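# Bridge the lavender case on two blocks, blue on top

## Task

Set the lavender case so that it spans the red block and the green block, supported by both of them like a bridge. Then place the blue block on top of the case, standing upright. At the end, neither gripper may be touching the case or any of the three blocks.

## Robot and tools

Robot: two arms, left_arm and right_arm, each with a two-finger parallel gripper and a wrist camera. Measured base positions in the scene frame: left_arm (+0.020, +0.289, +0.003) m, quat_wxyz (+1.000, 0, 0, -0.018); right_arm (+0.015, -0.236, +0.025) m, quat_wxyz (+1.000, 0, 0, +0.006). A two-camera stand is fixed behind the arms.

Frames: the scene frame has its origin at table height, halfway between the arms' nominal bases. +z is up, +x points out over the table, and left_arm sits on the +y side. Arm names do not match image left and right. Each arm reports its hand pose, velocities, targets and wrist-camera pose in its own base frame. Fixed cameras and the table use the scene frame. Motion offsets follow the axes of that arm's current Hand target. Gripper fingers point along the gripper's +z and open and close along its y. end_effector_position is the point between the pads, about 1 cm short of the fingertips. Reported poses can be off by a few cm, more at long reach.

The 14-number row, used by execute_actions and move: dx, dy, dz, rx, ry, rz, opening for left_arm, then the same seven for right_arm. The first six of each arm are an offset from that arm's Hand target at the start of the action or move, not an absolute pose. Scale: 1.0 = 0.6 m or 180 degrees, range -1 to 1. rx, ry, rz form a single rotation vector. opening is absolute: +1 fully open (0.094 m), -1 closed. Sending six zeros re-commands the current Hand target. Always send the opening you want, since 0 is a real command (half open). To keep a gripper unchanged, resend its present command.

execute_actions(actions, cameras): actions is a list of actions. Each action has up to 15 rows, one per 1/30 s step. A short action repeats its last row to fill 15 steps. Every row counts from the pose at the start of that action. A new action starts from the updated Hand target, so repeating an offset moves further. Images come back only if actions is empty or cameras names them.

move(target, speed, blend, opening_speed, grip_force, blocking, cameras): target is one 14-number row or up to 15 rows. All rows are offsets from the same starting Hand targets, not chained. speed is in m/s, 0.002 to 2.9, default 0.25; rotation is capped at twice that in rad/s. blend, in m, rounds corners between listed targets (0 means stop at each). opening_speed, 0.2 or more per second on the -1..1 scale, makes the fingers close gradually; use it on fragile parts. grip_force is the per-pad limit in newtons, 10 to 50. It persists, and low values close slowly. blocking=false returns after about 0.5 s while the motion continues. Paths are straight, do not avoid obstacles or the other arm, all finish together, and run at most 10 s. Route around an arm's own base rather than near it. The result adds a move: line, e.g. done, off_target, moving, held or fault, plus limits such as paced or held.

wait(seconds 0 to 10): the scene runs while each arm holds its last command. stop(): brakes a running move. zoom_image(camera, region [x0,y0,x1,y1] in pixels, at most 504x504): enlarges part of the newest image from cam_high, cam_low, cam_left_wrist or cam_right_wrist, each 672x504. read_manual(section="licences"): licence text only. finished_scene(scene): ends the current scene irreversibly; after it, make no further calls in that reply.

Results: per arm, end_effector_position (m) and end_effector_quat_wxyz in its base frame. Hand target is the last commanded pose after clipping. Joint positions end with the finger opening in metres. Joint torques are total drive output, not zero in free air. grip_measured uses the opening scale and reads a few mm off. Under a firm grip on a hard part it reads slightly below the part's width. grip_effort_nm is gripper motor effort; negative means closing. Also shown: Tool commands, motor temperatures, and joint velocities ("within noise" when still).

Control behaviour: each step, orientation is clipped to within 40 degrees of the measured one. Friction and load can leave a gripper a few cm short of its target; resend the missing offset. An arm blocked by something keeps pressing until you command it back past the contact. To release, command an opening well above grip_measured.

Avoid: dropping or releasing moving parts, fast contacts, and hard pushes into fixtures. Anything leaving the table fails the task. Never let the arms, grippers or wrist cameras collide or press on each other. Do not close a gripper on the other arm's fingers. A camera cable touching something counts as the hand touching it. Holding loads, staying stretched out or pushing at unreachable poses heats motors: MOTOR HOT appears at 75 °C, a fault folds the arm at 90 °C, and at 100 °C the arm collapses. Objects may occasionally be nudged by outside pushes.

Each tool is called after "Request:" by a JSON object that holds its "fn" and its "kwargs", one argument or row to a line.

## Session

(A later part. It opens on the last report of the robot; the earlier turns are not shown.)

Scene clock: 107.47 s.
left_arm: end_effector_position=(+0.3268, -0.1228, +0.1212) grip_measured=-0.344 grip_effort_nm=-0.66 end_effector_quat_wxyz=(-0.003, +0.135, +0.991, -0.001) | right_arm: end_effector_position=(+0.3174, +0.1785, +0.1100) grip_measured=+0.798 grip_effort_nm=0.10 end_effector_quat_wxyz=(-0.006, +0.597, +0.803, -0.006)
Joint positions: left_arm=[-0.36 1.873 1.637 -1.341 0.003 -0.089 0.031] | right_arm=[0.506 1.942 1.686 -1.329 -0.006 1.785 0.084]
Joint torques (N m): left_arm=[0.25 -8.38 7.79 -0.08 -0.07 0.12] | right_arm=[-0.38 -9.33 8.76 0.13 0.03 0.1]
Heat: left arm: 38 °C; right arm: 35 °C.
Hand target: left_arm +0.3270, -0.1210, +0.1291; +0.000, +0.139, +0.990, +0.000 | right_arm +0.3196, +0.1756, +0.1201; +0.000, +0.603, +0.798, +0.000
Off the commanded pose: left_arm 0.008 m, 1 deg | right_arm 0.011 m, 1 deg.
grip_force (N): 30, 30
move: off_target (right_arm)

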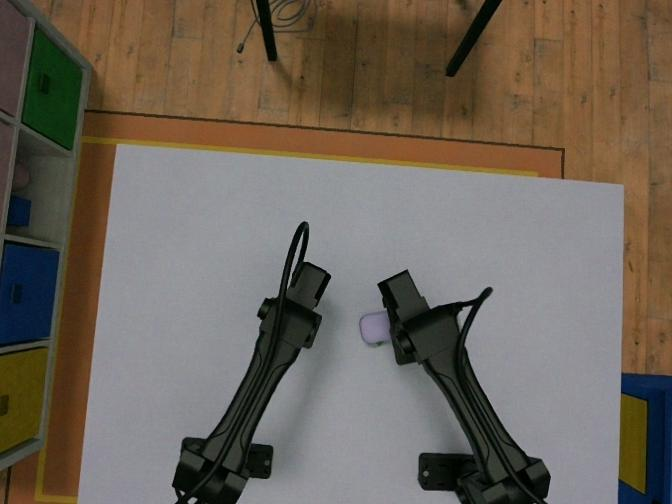

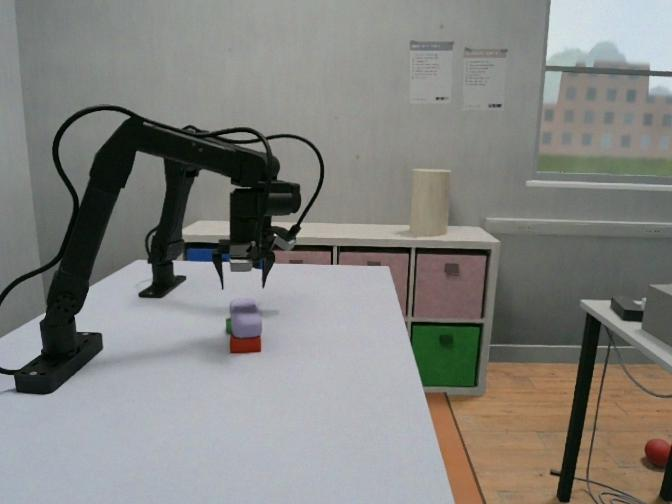

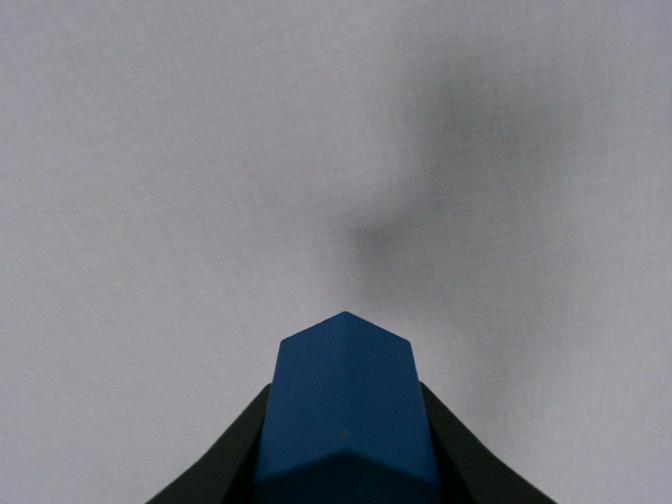

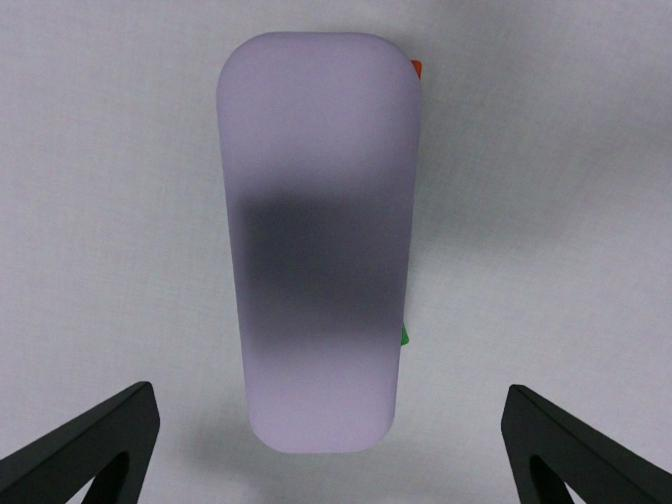

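Request:
{"fn": "move", "kwargs": {
  "target": [-0.1097,-0.3517,-0.0483,0,0,0,-0.6,-0.3207,-0.0913,0,0,0,0,0.8],
  "speed": 0.25,
  "cameras": ["all"]
}}

Scene clock: 115.13 s.
left_arm: end_effector_position=(+0.3305, -0.3462, +0.1646) grip_measured=-0.344 grip_effort_nm=-0.66 end_effector_quat_wxyz=(+0.072, +0.147, +0.985, -0.059) | right_arm: end_effector_position=(+0.3220, -0.0265, +0.1143) grip_measured=+0.798 grip_effort_nm=0.10 end_effector_quat_wxyz=(-0.008, +0.606, +0.795, -0.005)
Joint positions: left_arm=[-0.809 2.326 2.493 -1.552 0.005 -0.513 0.031] | right_arm=[-0.085 1.785 1.498 -1.303 0 1.217 0.084]
Joint torques (N m): left_arm=[0.55 -8.85 8.21 0.22 -0.08 -0.11] | right_arm=[0.62 -9.26 5.74 0.36 -0.01 -0.04]
Heat: left arm: 38 °C; right arm: 36 °C.
Hand target: left_arm +0.3323, -0.3419, +0.1582; +0.000, +0.139, +0.990, +0.000 | right_arm +0.3194, -0.0244, +0.1200; +0.000, +0.603, +0.798, +0.000
Off the commanded pose: left_arm 0.008 m, 11 deg | right_arm 0.007 m, 1 deg.
joint sent to its limit (left arm) — joint 4 (wrist pitch), lower limit. The joint targets are off in orientation, not in position.
grip_force (N): 30, 30
move: off_target (left_arm)

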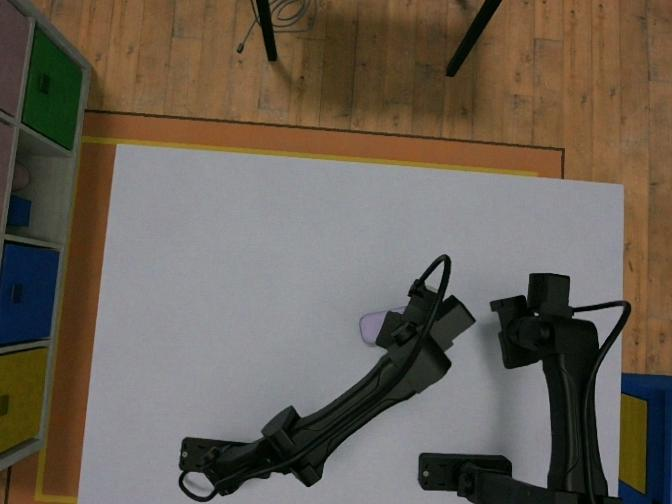

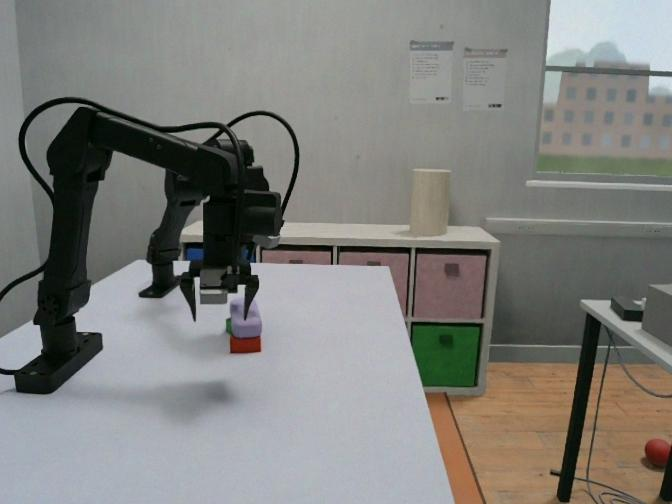

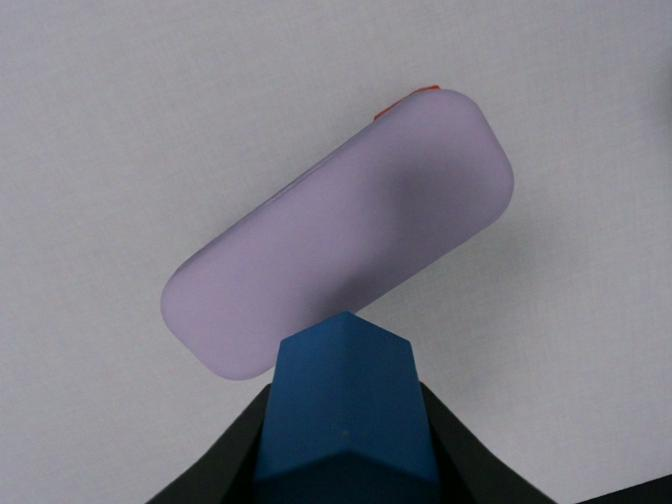

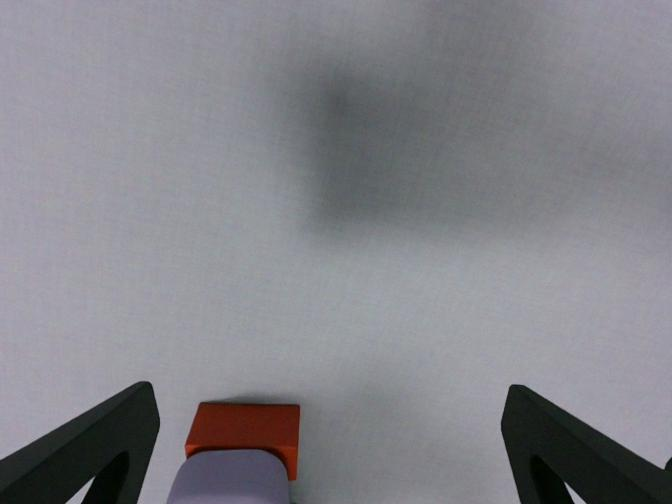

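Request:
{"fn": "move", "kwargs": {
  "target": [-0.0245,-0.0209,0.0717,0,0,0,-0.6,0,0,0,0,0,0,0.8],
  "speed": 0.2,
  "cameras": ["all"]
}}

Request:
{"fn": "zoom_image", "kwargs": {
  "camera": "cam_low",
  "region": [170, 220, 310, 380]
}}

Scene clock: 121.40 s.
left_arm: end_effector_position=(+0.3443, -0.3607, +0.1180) grip_measured=-0.344 grip_effort_nm=-0.65 end_effector_quat_wxyz=(+0.050, +0.144, +0.987, -0.042) | right_arm: end_effector_position=(+0.3220, -0.0265, +0.1143) grip_measured=+0.798 grip_effort_nm=0.10 end_effector_quat_wxyz=(-0.008, +0.606, +0.796, -0.005)
Joint positions: left_arm=[-0.809 2.487 2.6 -1.553 0.005 -0.52 0.031] | right_arm=[-0.085 1.785 1.498 -1.303 0 1.216 0.084]
Joint torques (N m): left_arm=[-0.05 -10.4 8.06 0.11 -0.08 -0.11] | right_arm=[0.66 -9.22 5.67 0.36 -0.02 -0.02]
Motor temperatures (°C): left_arm=[24 34 39 34 28 26 26] | right_arm=[24 37 35 33 25 26 24]
Heat: left arm: 39 °C; right arm: 37 °C.
Hand target: left_arm +0.3430, -0.3580, +0.1151; +0.000, +0.139, +0.990, +0.000 | right_arm +0.3194, -0.0244, +0.1200; +0.000, +0.603, +0.798, +0.000
Off the commanded pose: left_arm 0.004 m, 7 deg | right_arm 0.007 m, 1 deg.
joint sent to its limit (left arm) — joint 4 (wrist pitch), lower limit. The joint targets are off in orientation, not in position.
grip_force (N): 30, 30
move: off_target (left_arm)

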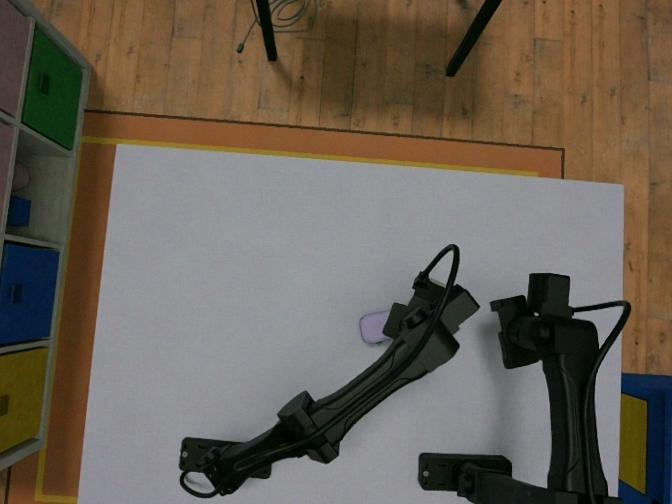

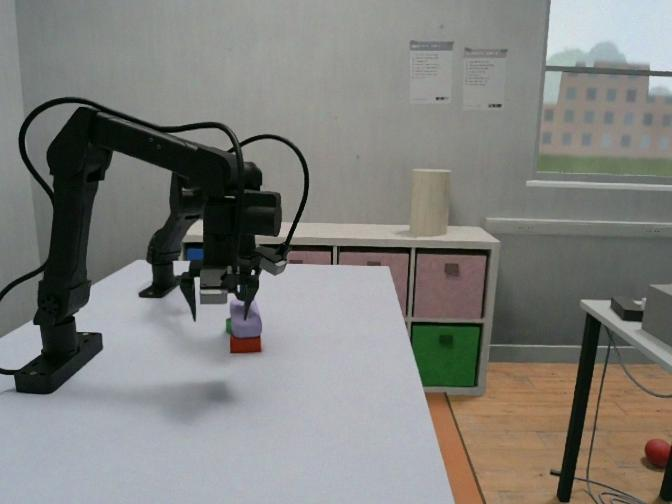

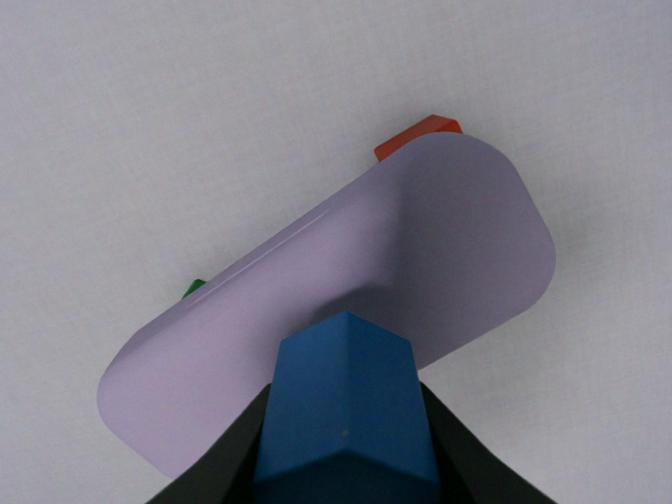

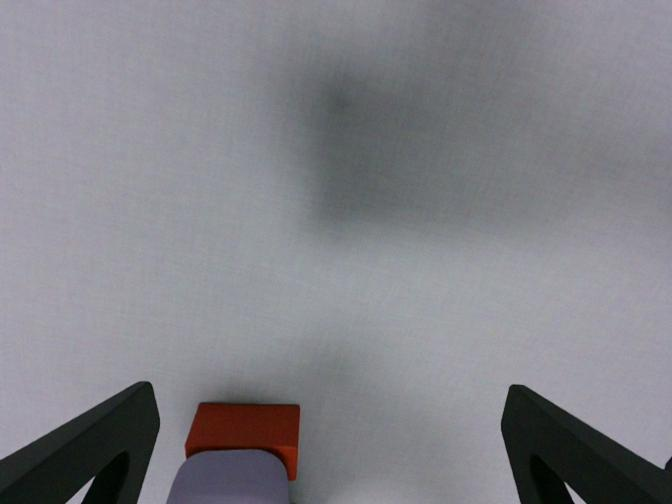

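Scaled by 3.150 from the camera's 672x504 image, which has a finer 960x720 frame.

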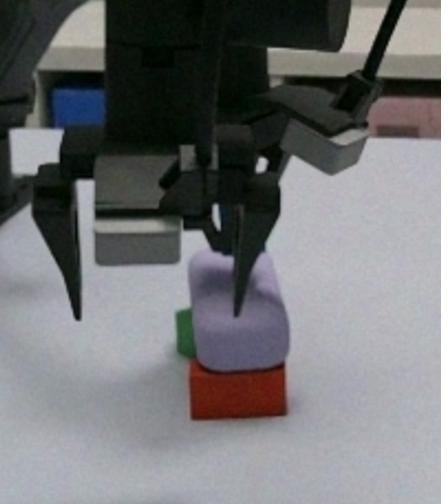

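Request:
{"fn": "move", "kwargs": {
  "target": [
    [0.0323,0.0462,0.005,0,0,0,-0.6,0,0,0,0,0,0,0.8],
    [0.0323,0.0462,0.03,0,0,0,-0.6,0,0,0,0,0,0,0.8]
  ],
  "speed": [0.15,0.08],
  "cameras": ["cam_high","cam_low","cam_left_wrist"]
}}

Request:
{"fn": "zoom_image", "kwargs": {
  "camera": "cam_low",
  "region": [170, 220, 310, 380]
}}

Scene clock: 129.83 s.
left_arm: end_effector_position=(+0.3335, -0.3323, +0.0935) grip_measured=-0.344 grip_effort_nm=-0.65 end_effector_quat_wxyz=(+0.000, +0.137, +0.991, -0.005) | right_arm: end_effector_position=(+0.3220, -0.0265, +0.1143) grip_measured=+0.798 grip_effort_nm=0.10 end_effector_quat_wxyz=(-0.008, +0.606, +0.796, -0.005)
Joint positions: left_arm=[-0.782 2.452 2.441 -1.553 0.008 -0.508 0.031] | right_arm=[-0.085 1.785 1.498 -1.303 0 1.216 0.084]
Joint torques (N m): left_arm=[0.31 -13.27 3.93 0.12 -0.1 0.11] | right_arm=[0.65 -9.28 5.68 0.36 -0.01 -0.01]
Heat: left arm: 39 °C; right arm: 38 °C.
Hand target: left_arm +0.3320, -0.3261, +0.0972; +0.000, +0.139, +0.990, +0.000 | right_arm +0.3194, -0.0244, +0.1200; +0.000, +0.603, +0.798, +0.000
Off the commanded pose: left_arm 0.007 m, 1 deg | right_arm 0.007 m, 1 deg.
grip_force (N): 30, 30
move: done
Images, in order (width x height): cam_high 672x504, cam_low 672x504, cam_left_wrist 672x504.

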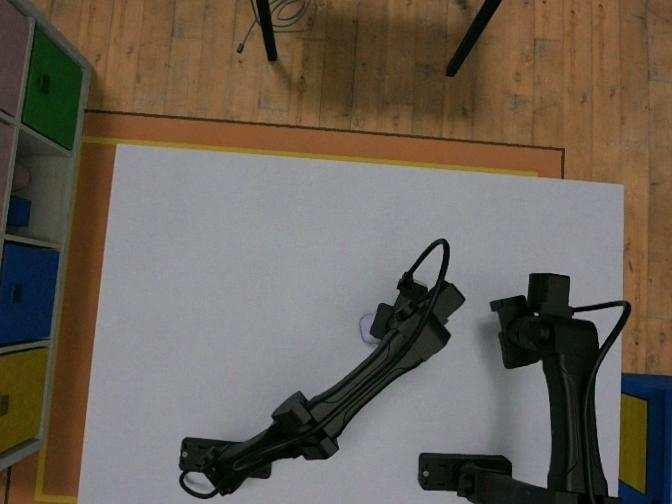

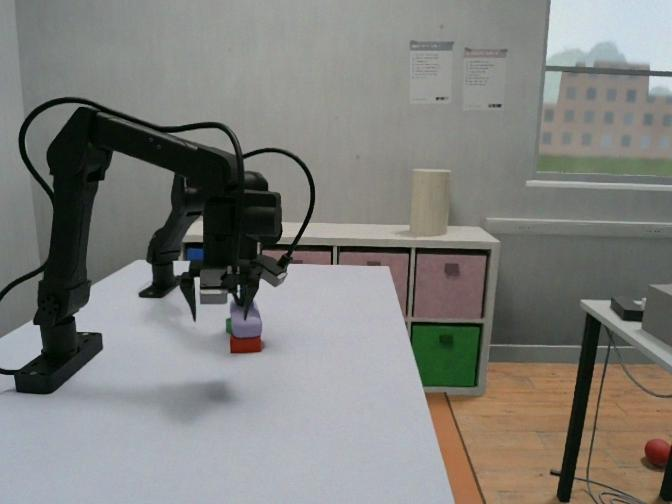

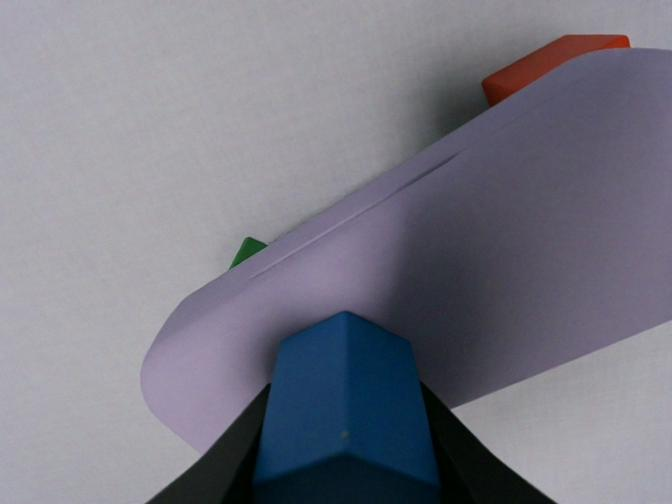

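Scaled by 3.150 from the camera's 672x504 image, which has a finer 960x720 frame.

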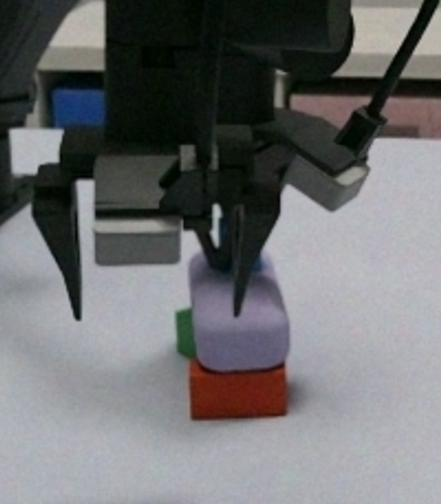

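Request:
{"fn": "move", "kwargs": {
  "target": [0,0,0.012,0,0,0,-0.6,0,0,0,0,0,0,0.8],
  "speed": 0.05,
  "cameras": ["cam_left_wrist"]
}}

Request:
{"fn": "zoom_image", "kwargs": {
  "camera": "cam_left_wrist",
  "region": [200, 280, 480, 490]
}}

Scene clock: 132.30 s.
left_arm: end_effector_position=(+0.3335, -0.3322, +0.0929) grip_measured=-0.344 grip_effort_nm=-0.65 end_effector_quat_wxyz=(+0.005, +0.137, +0.991, -0.009) | right_arm: end_effector_position=(+0.3220, -0.0265, +0.1143) grip_measured=+0.798 grip_effort_nm=0.10 end_effector_quat_wxyz=(-0.008, +0.606, +0.796, -0.005)
Joint positions: left_arm=[-0.782 2.428 2.396 -1.521 0.008 -0.508 0.031] | right_arm=[-0.085 1.785 1.498 -1.303 0 1.216 0.084]
Joint torques (N m): left_arm=[0.31 -12.23 3.66 0.2 -0.11 0.11] | right_arm=[0.61 -9.31 5.65 0.33 -0.02 -0.01]
Heat: left arm: 39 °C; right arm: 38 °C.
Hand target: left_arm +0.3321, -0.3261, +0.0899; +0.000, +0.139, +0.990, +0.000 | right_arm +0.3194, -0.0244, +0.1200; +0.000, +0.603, +0.798, +0.000
Off the commanded pose: left_arm 0.007 m, 1 deg | right_arm 0.007 m, 1 deg.
grip_force (N): 30, 30
move: done
Images, in order (width x height): cam_left_wrist 672x504.

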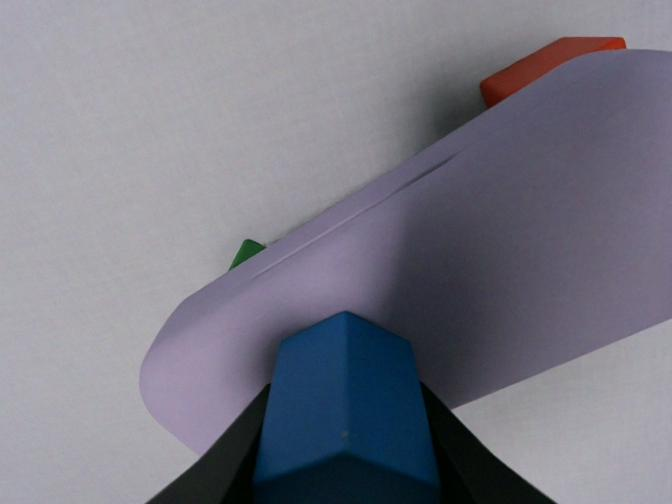

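Scaled by 1.800 from the camera's 672x504 image, which has a finer 960x720 frame.

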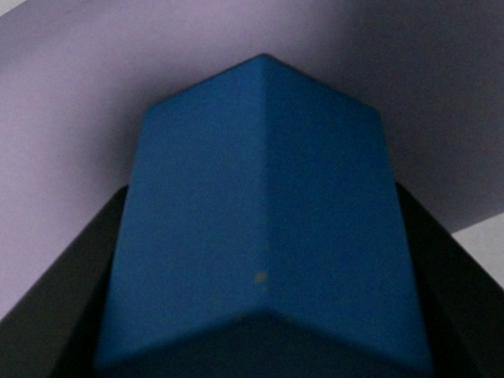

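Request:
{"fn": "move", "kwargs": {
  "target": [0,0,0.01,0,0,0,-0.6,0,0,0,0,0,0,0.8],
  "speed": 0.05,
  "cameras": ["cam_left_wrist"]
}}

Scene clock: 134.27 s.
left_arm: end_effector_position=(+0.3334, -0.3321, +0.0926) grip_measured=-0.344 grip_effort_nm=-0.65 end_effector_quat_wxyz=(+0.008, +0.137, +0.991, -0.011) | right_arm: end_effector_position=(+0.3220, -0.0265, +0.1143) grip_measured=+0.798 grip_effort_nm=0.10 end_effector_quat_wxyz=(-0.008, +0.606, +0.796, -0.005)
Joint positions: left_arm=[-0.782 2.41 2.361 -1.495 0.008 -0.508 0.031] | right_arm=[-0.085 1.785 1.498 -1.303 0 1.216 0.084]
Joint torques (N m): left_arm=[0.32 -11.33 3.36 0.28 -0.11 0.11] | right_arm=[0.59 -9.26 5.7 0.34 -0.02 -0.03]
Heat: left arm: 39 °C; right arm: 38 °C.
Hand target: left_arm +0.3320, -0.3261, +0.0839; +0.000, +0.139, +0.990, +0.000 | right_arm +0.3194, -0.0244, +0.1200; +0.000, +0.603, +0.798, +0.000
Off the commanded pose: left_arm 0.011 m, 2 deg | right_arm 0.007 m, 1 deg.
grip_force (N): 30, 30
move: off_target (left_arm)
Images, in order (width x height): cam_left_wrist 672x504.

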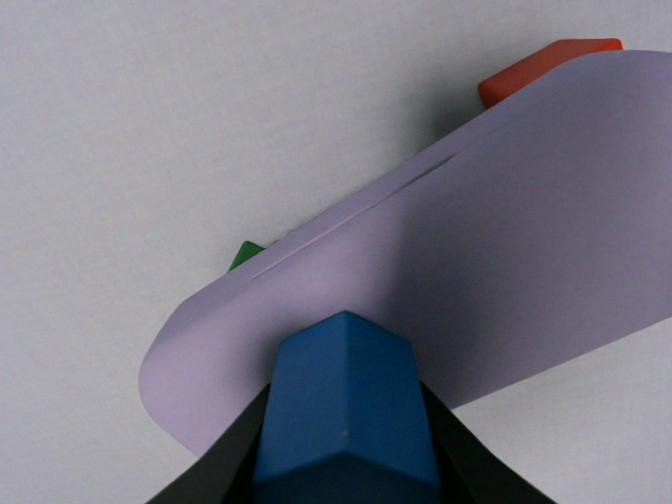

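Request:
{"fn": "move", "kwargs": {
  "target": [
    [0,0,-0.012,0,0,0,-0.6,0,0,0,0,0,0,0.8],
    [0,0,-0.012,0,0,0,0.2,0,0,0,0,0,0,0.8],
    [0,0,-0.15,0,0,0,0.2,0,0,0,0,0,0,0.8]
  ],
  "speed": [0.05,0.1,0.15],
  "opening_speed": 1.0,
  "cameras": ["all"]
}}

Scene clock: 139.20 s.
left_arm: end_effector_position=(+0.3333, -0.3320, +0.1616) grip_measured=+0.198 grip_effort_nm=0.13 end_effector_quat_wxyz=(+0.061, +0.137, +0.987, -0.051) | right_arm: end_effector_position=(+0.3220, -0.0265, +0.1143) grip_measured=+0.798 grip_effort_nm=0.10 end_effector_quat_wxyz=(-0.008, +0.606, +0.796, -0.005)
Joint positions: left_arm=[-0.782 2.304 2.447 -1.553 0.008 -0.508 0.056] | right_arm=[-0.085 1.785 1.498 -1.303 0 1.216 0.084]
Joint torques (N m): left_arm=[0.35 -12.21 7.31 0.19 -0.1 0.09] | right_arm=[0.59 -9.31 5.71 0.35 -0.01 -0.01]
Heat: left arm: 38 °C; right arm: 38 °C.
Hand target: left_arm +0.3320, -0.3261, +0.1739; +0.000, +0.138, +0.990, +0.000 | right_arm +0.3194, -0.0244, +0.1200; +0.000, +0.603, +0.798, +0.000
Off the commanded pose: left_arm 0.014 m, 9 deg | right_arm 0.007 m, 1 deg.
joint sent to its limit (left arm) — joint 4 (wrist pitch), lower limit. The joint targets are off in orientation, not in position.
grip_force (N): 30, 30
move: off_target (left_arm)

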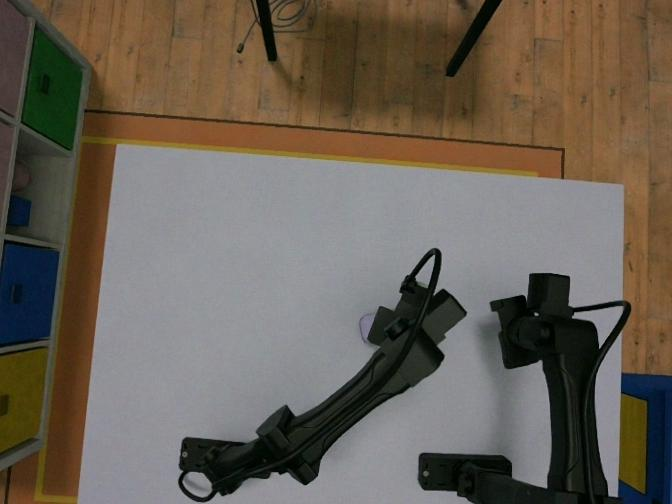

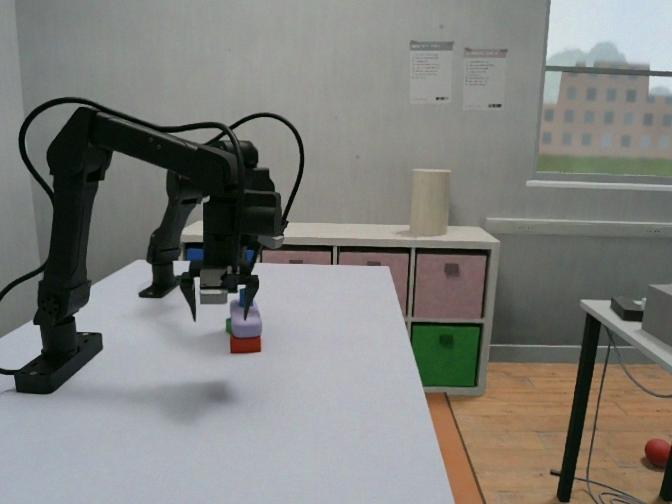

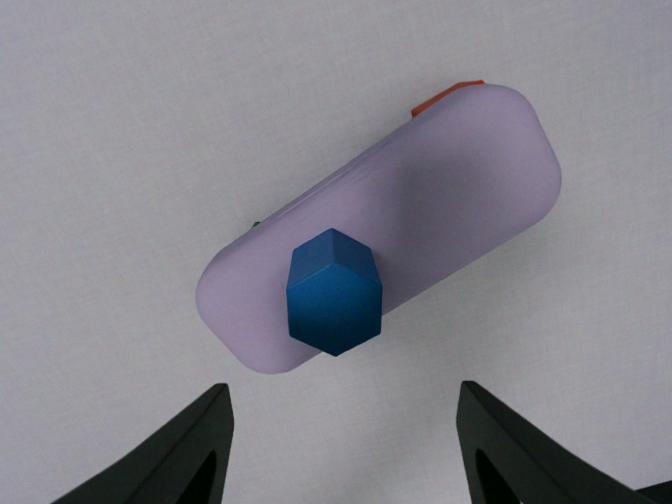

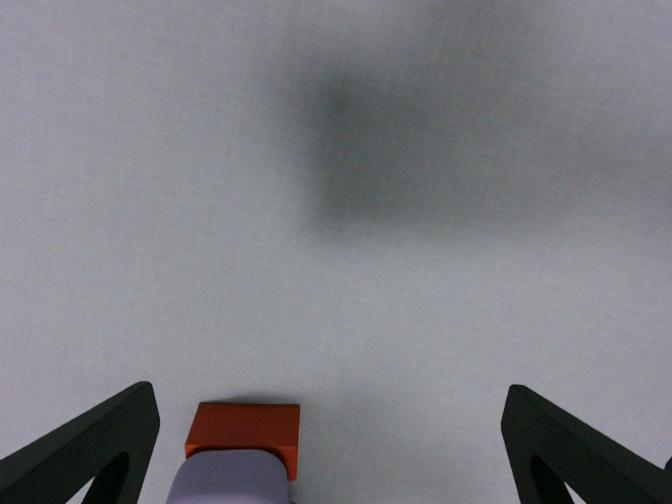

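Request:
{"fn": "finished_scene", "kwargs": {
  "scene": 1
}}

The scene is finished: the task was done.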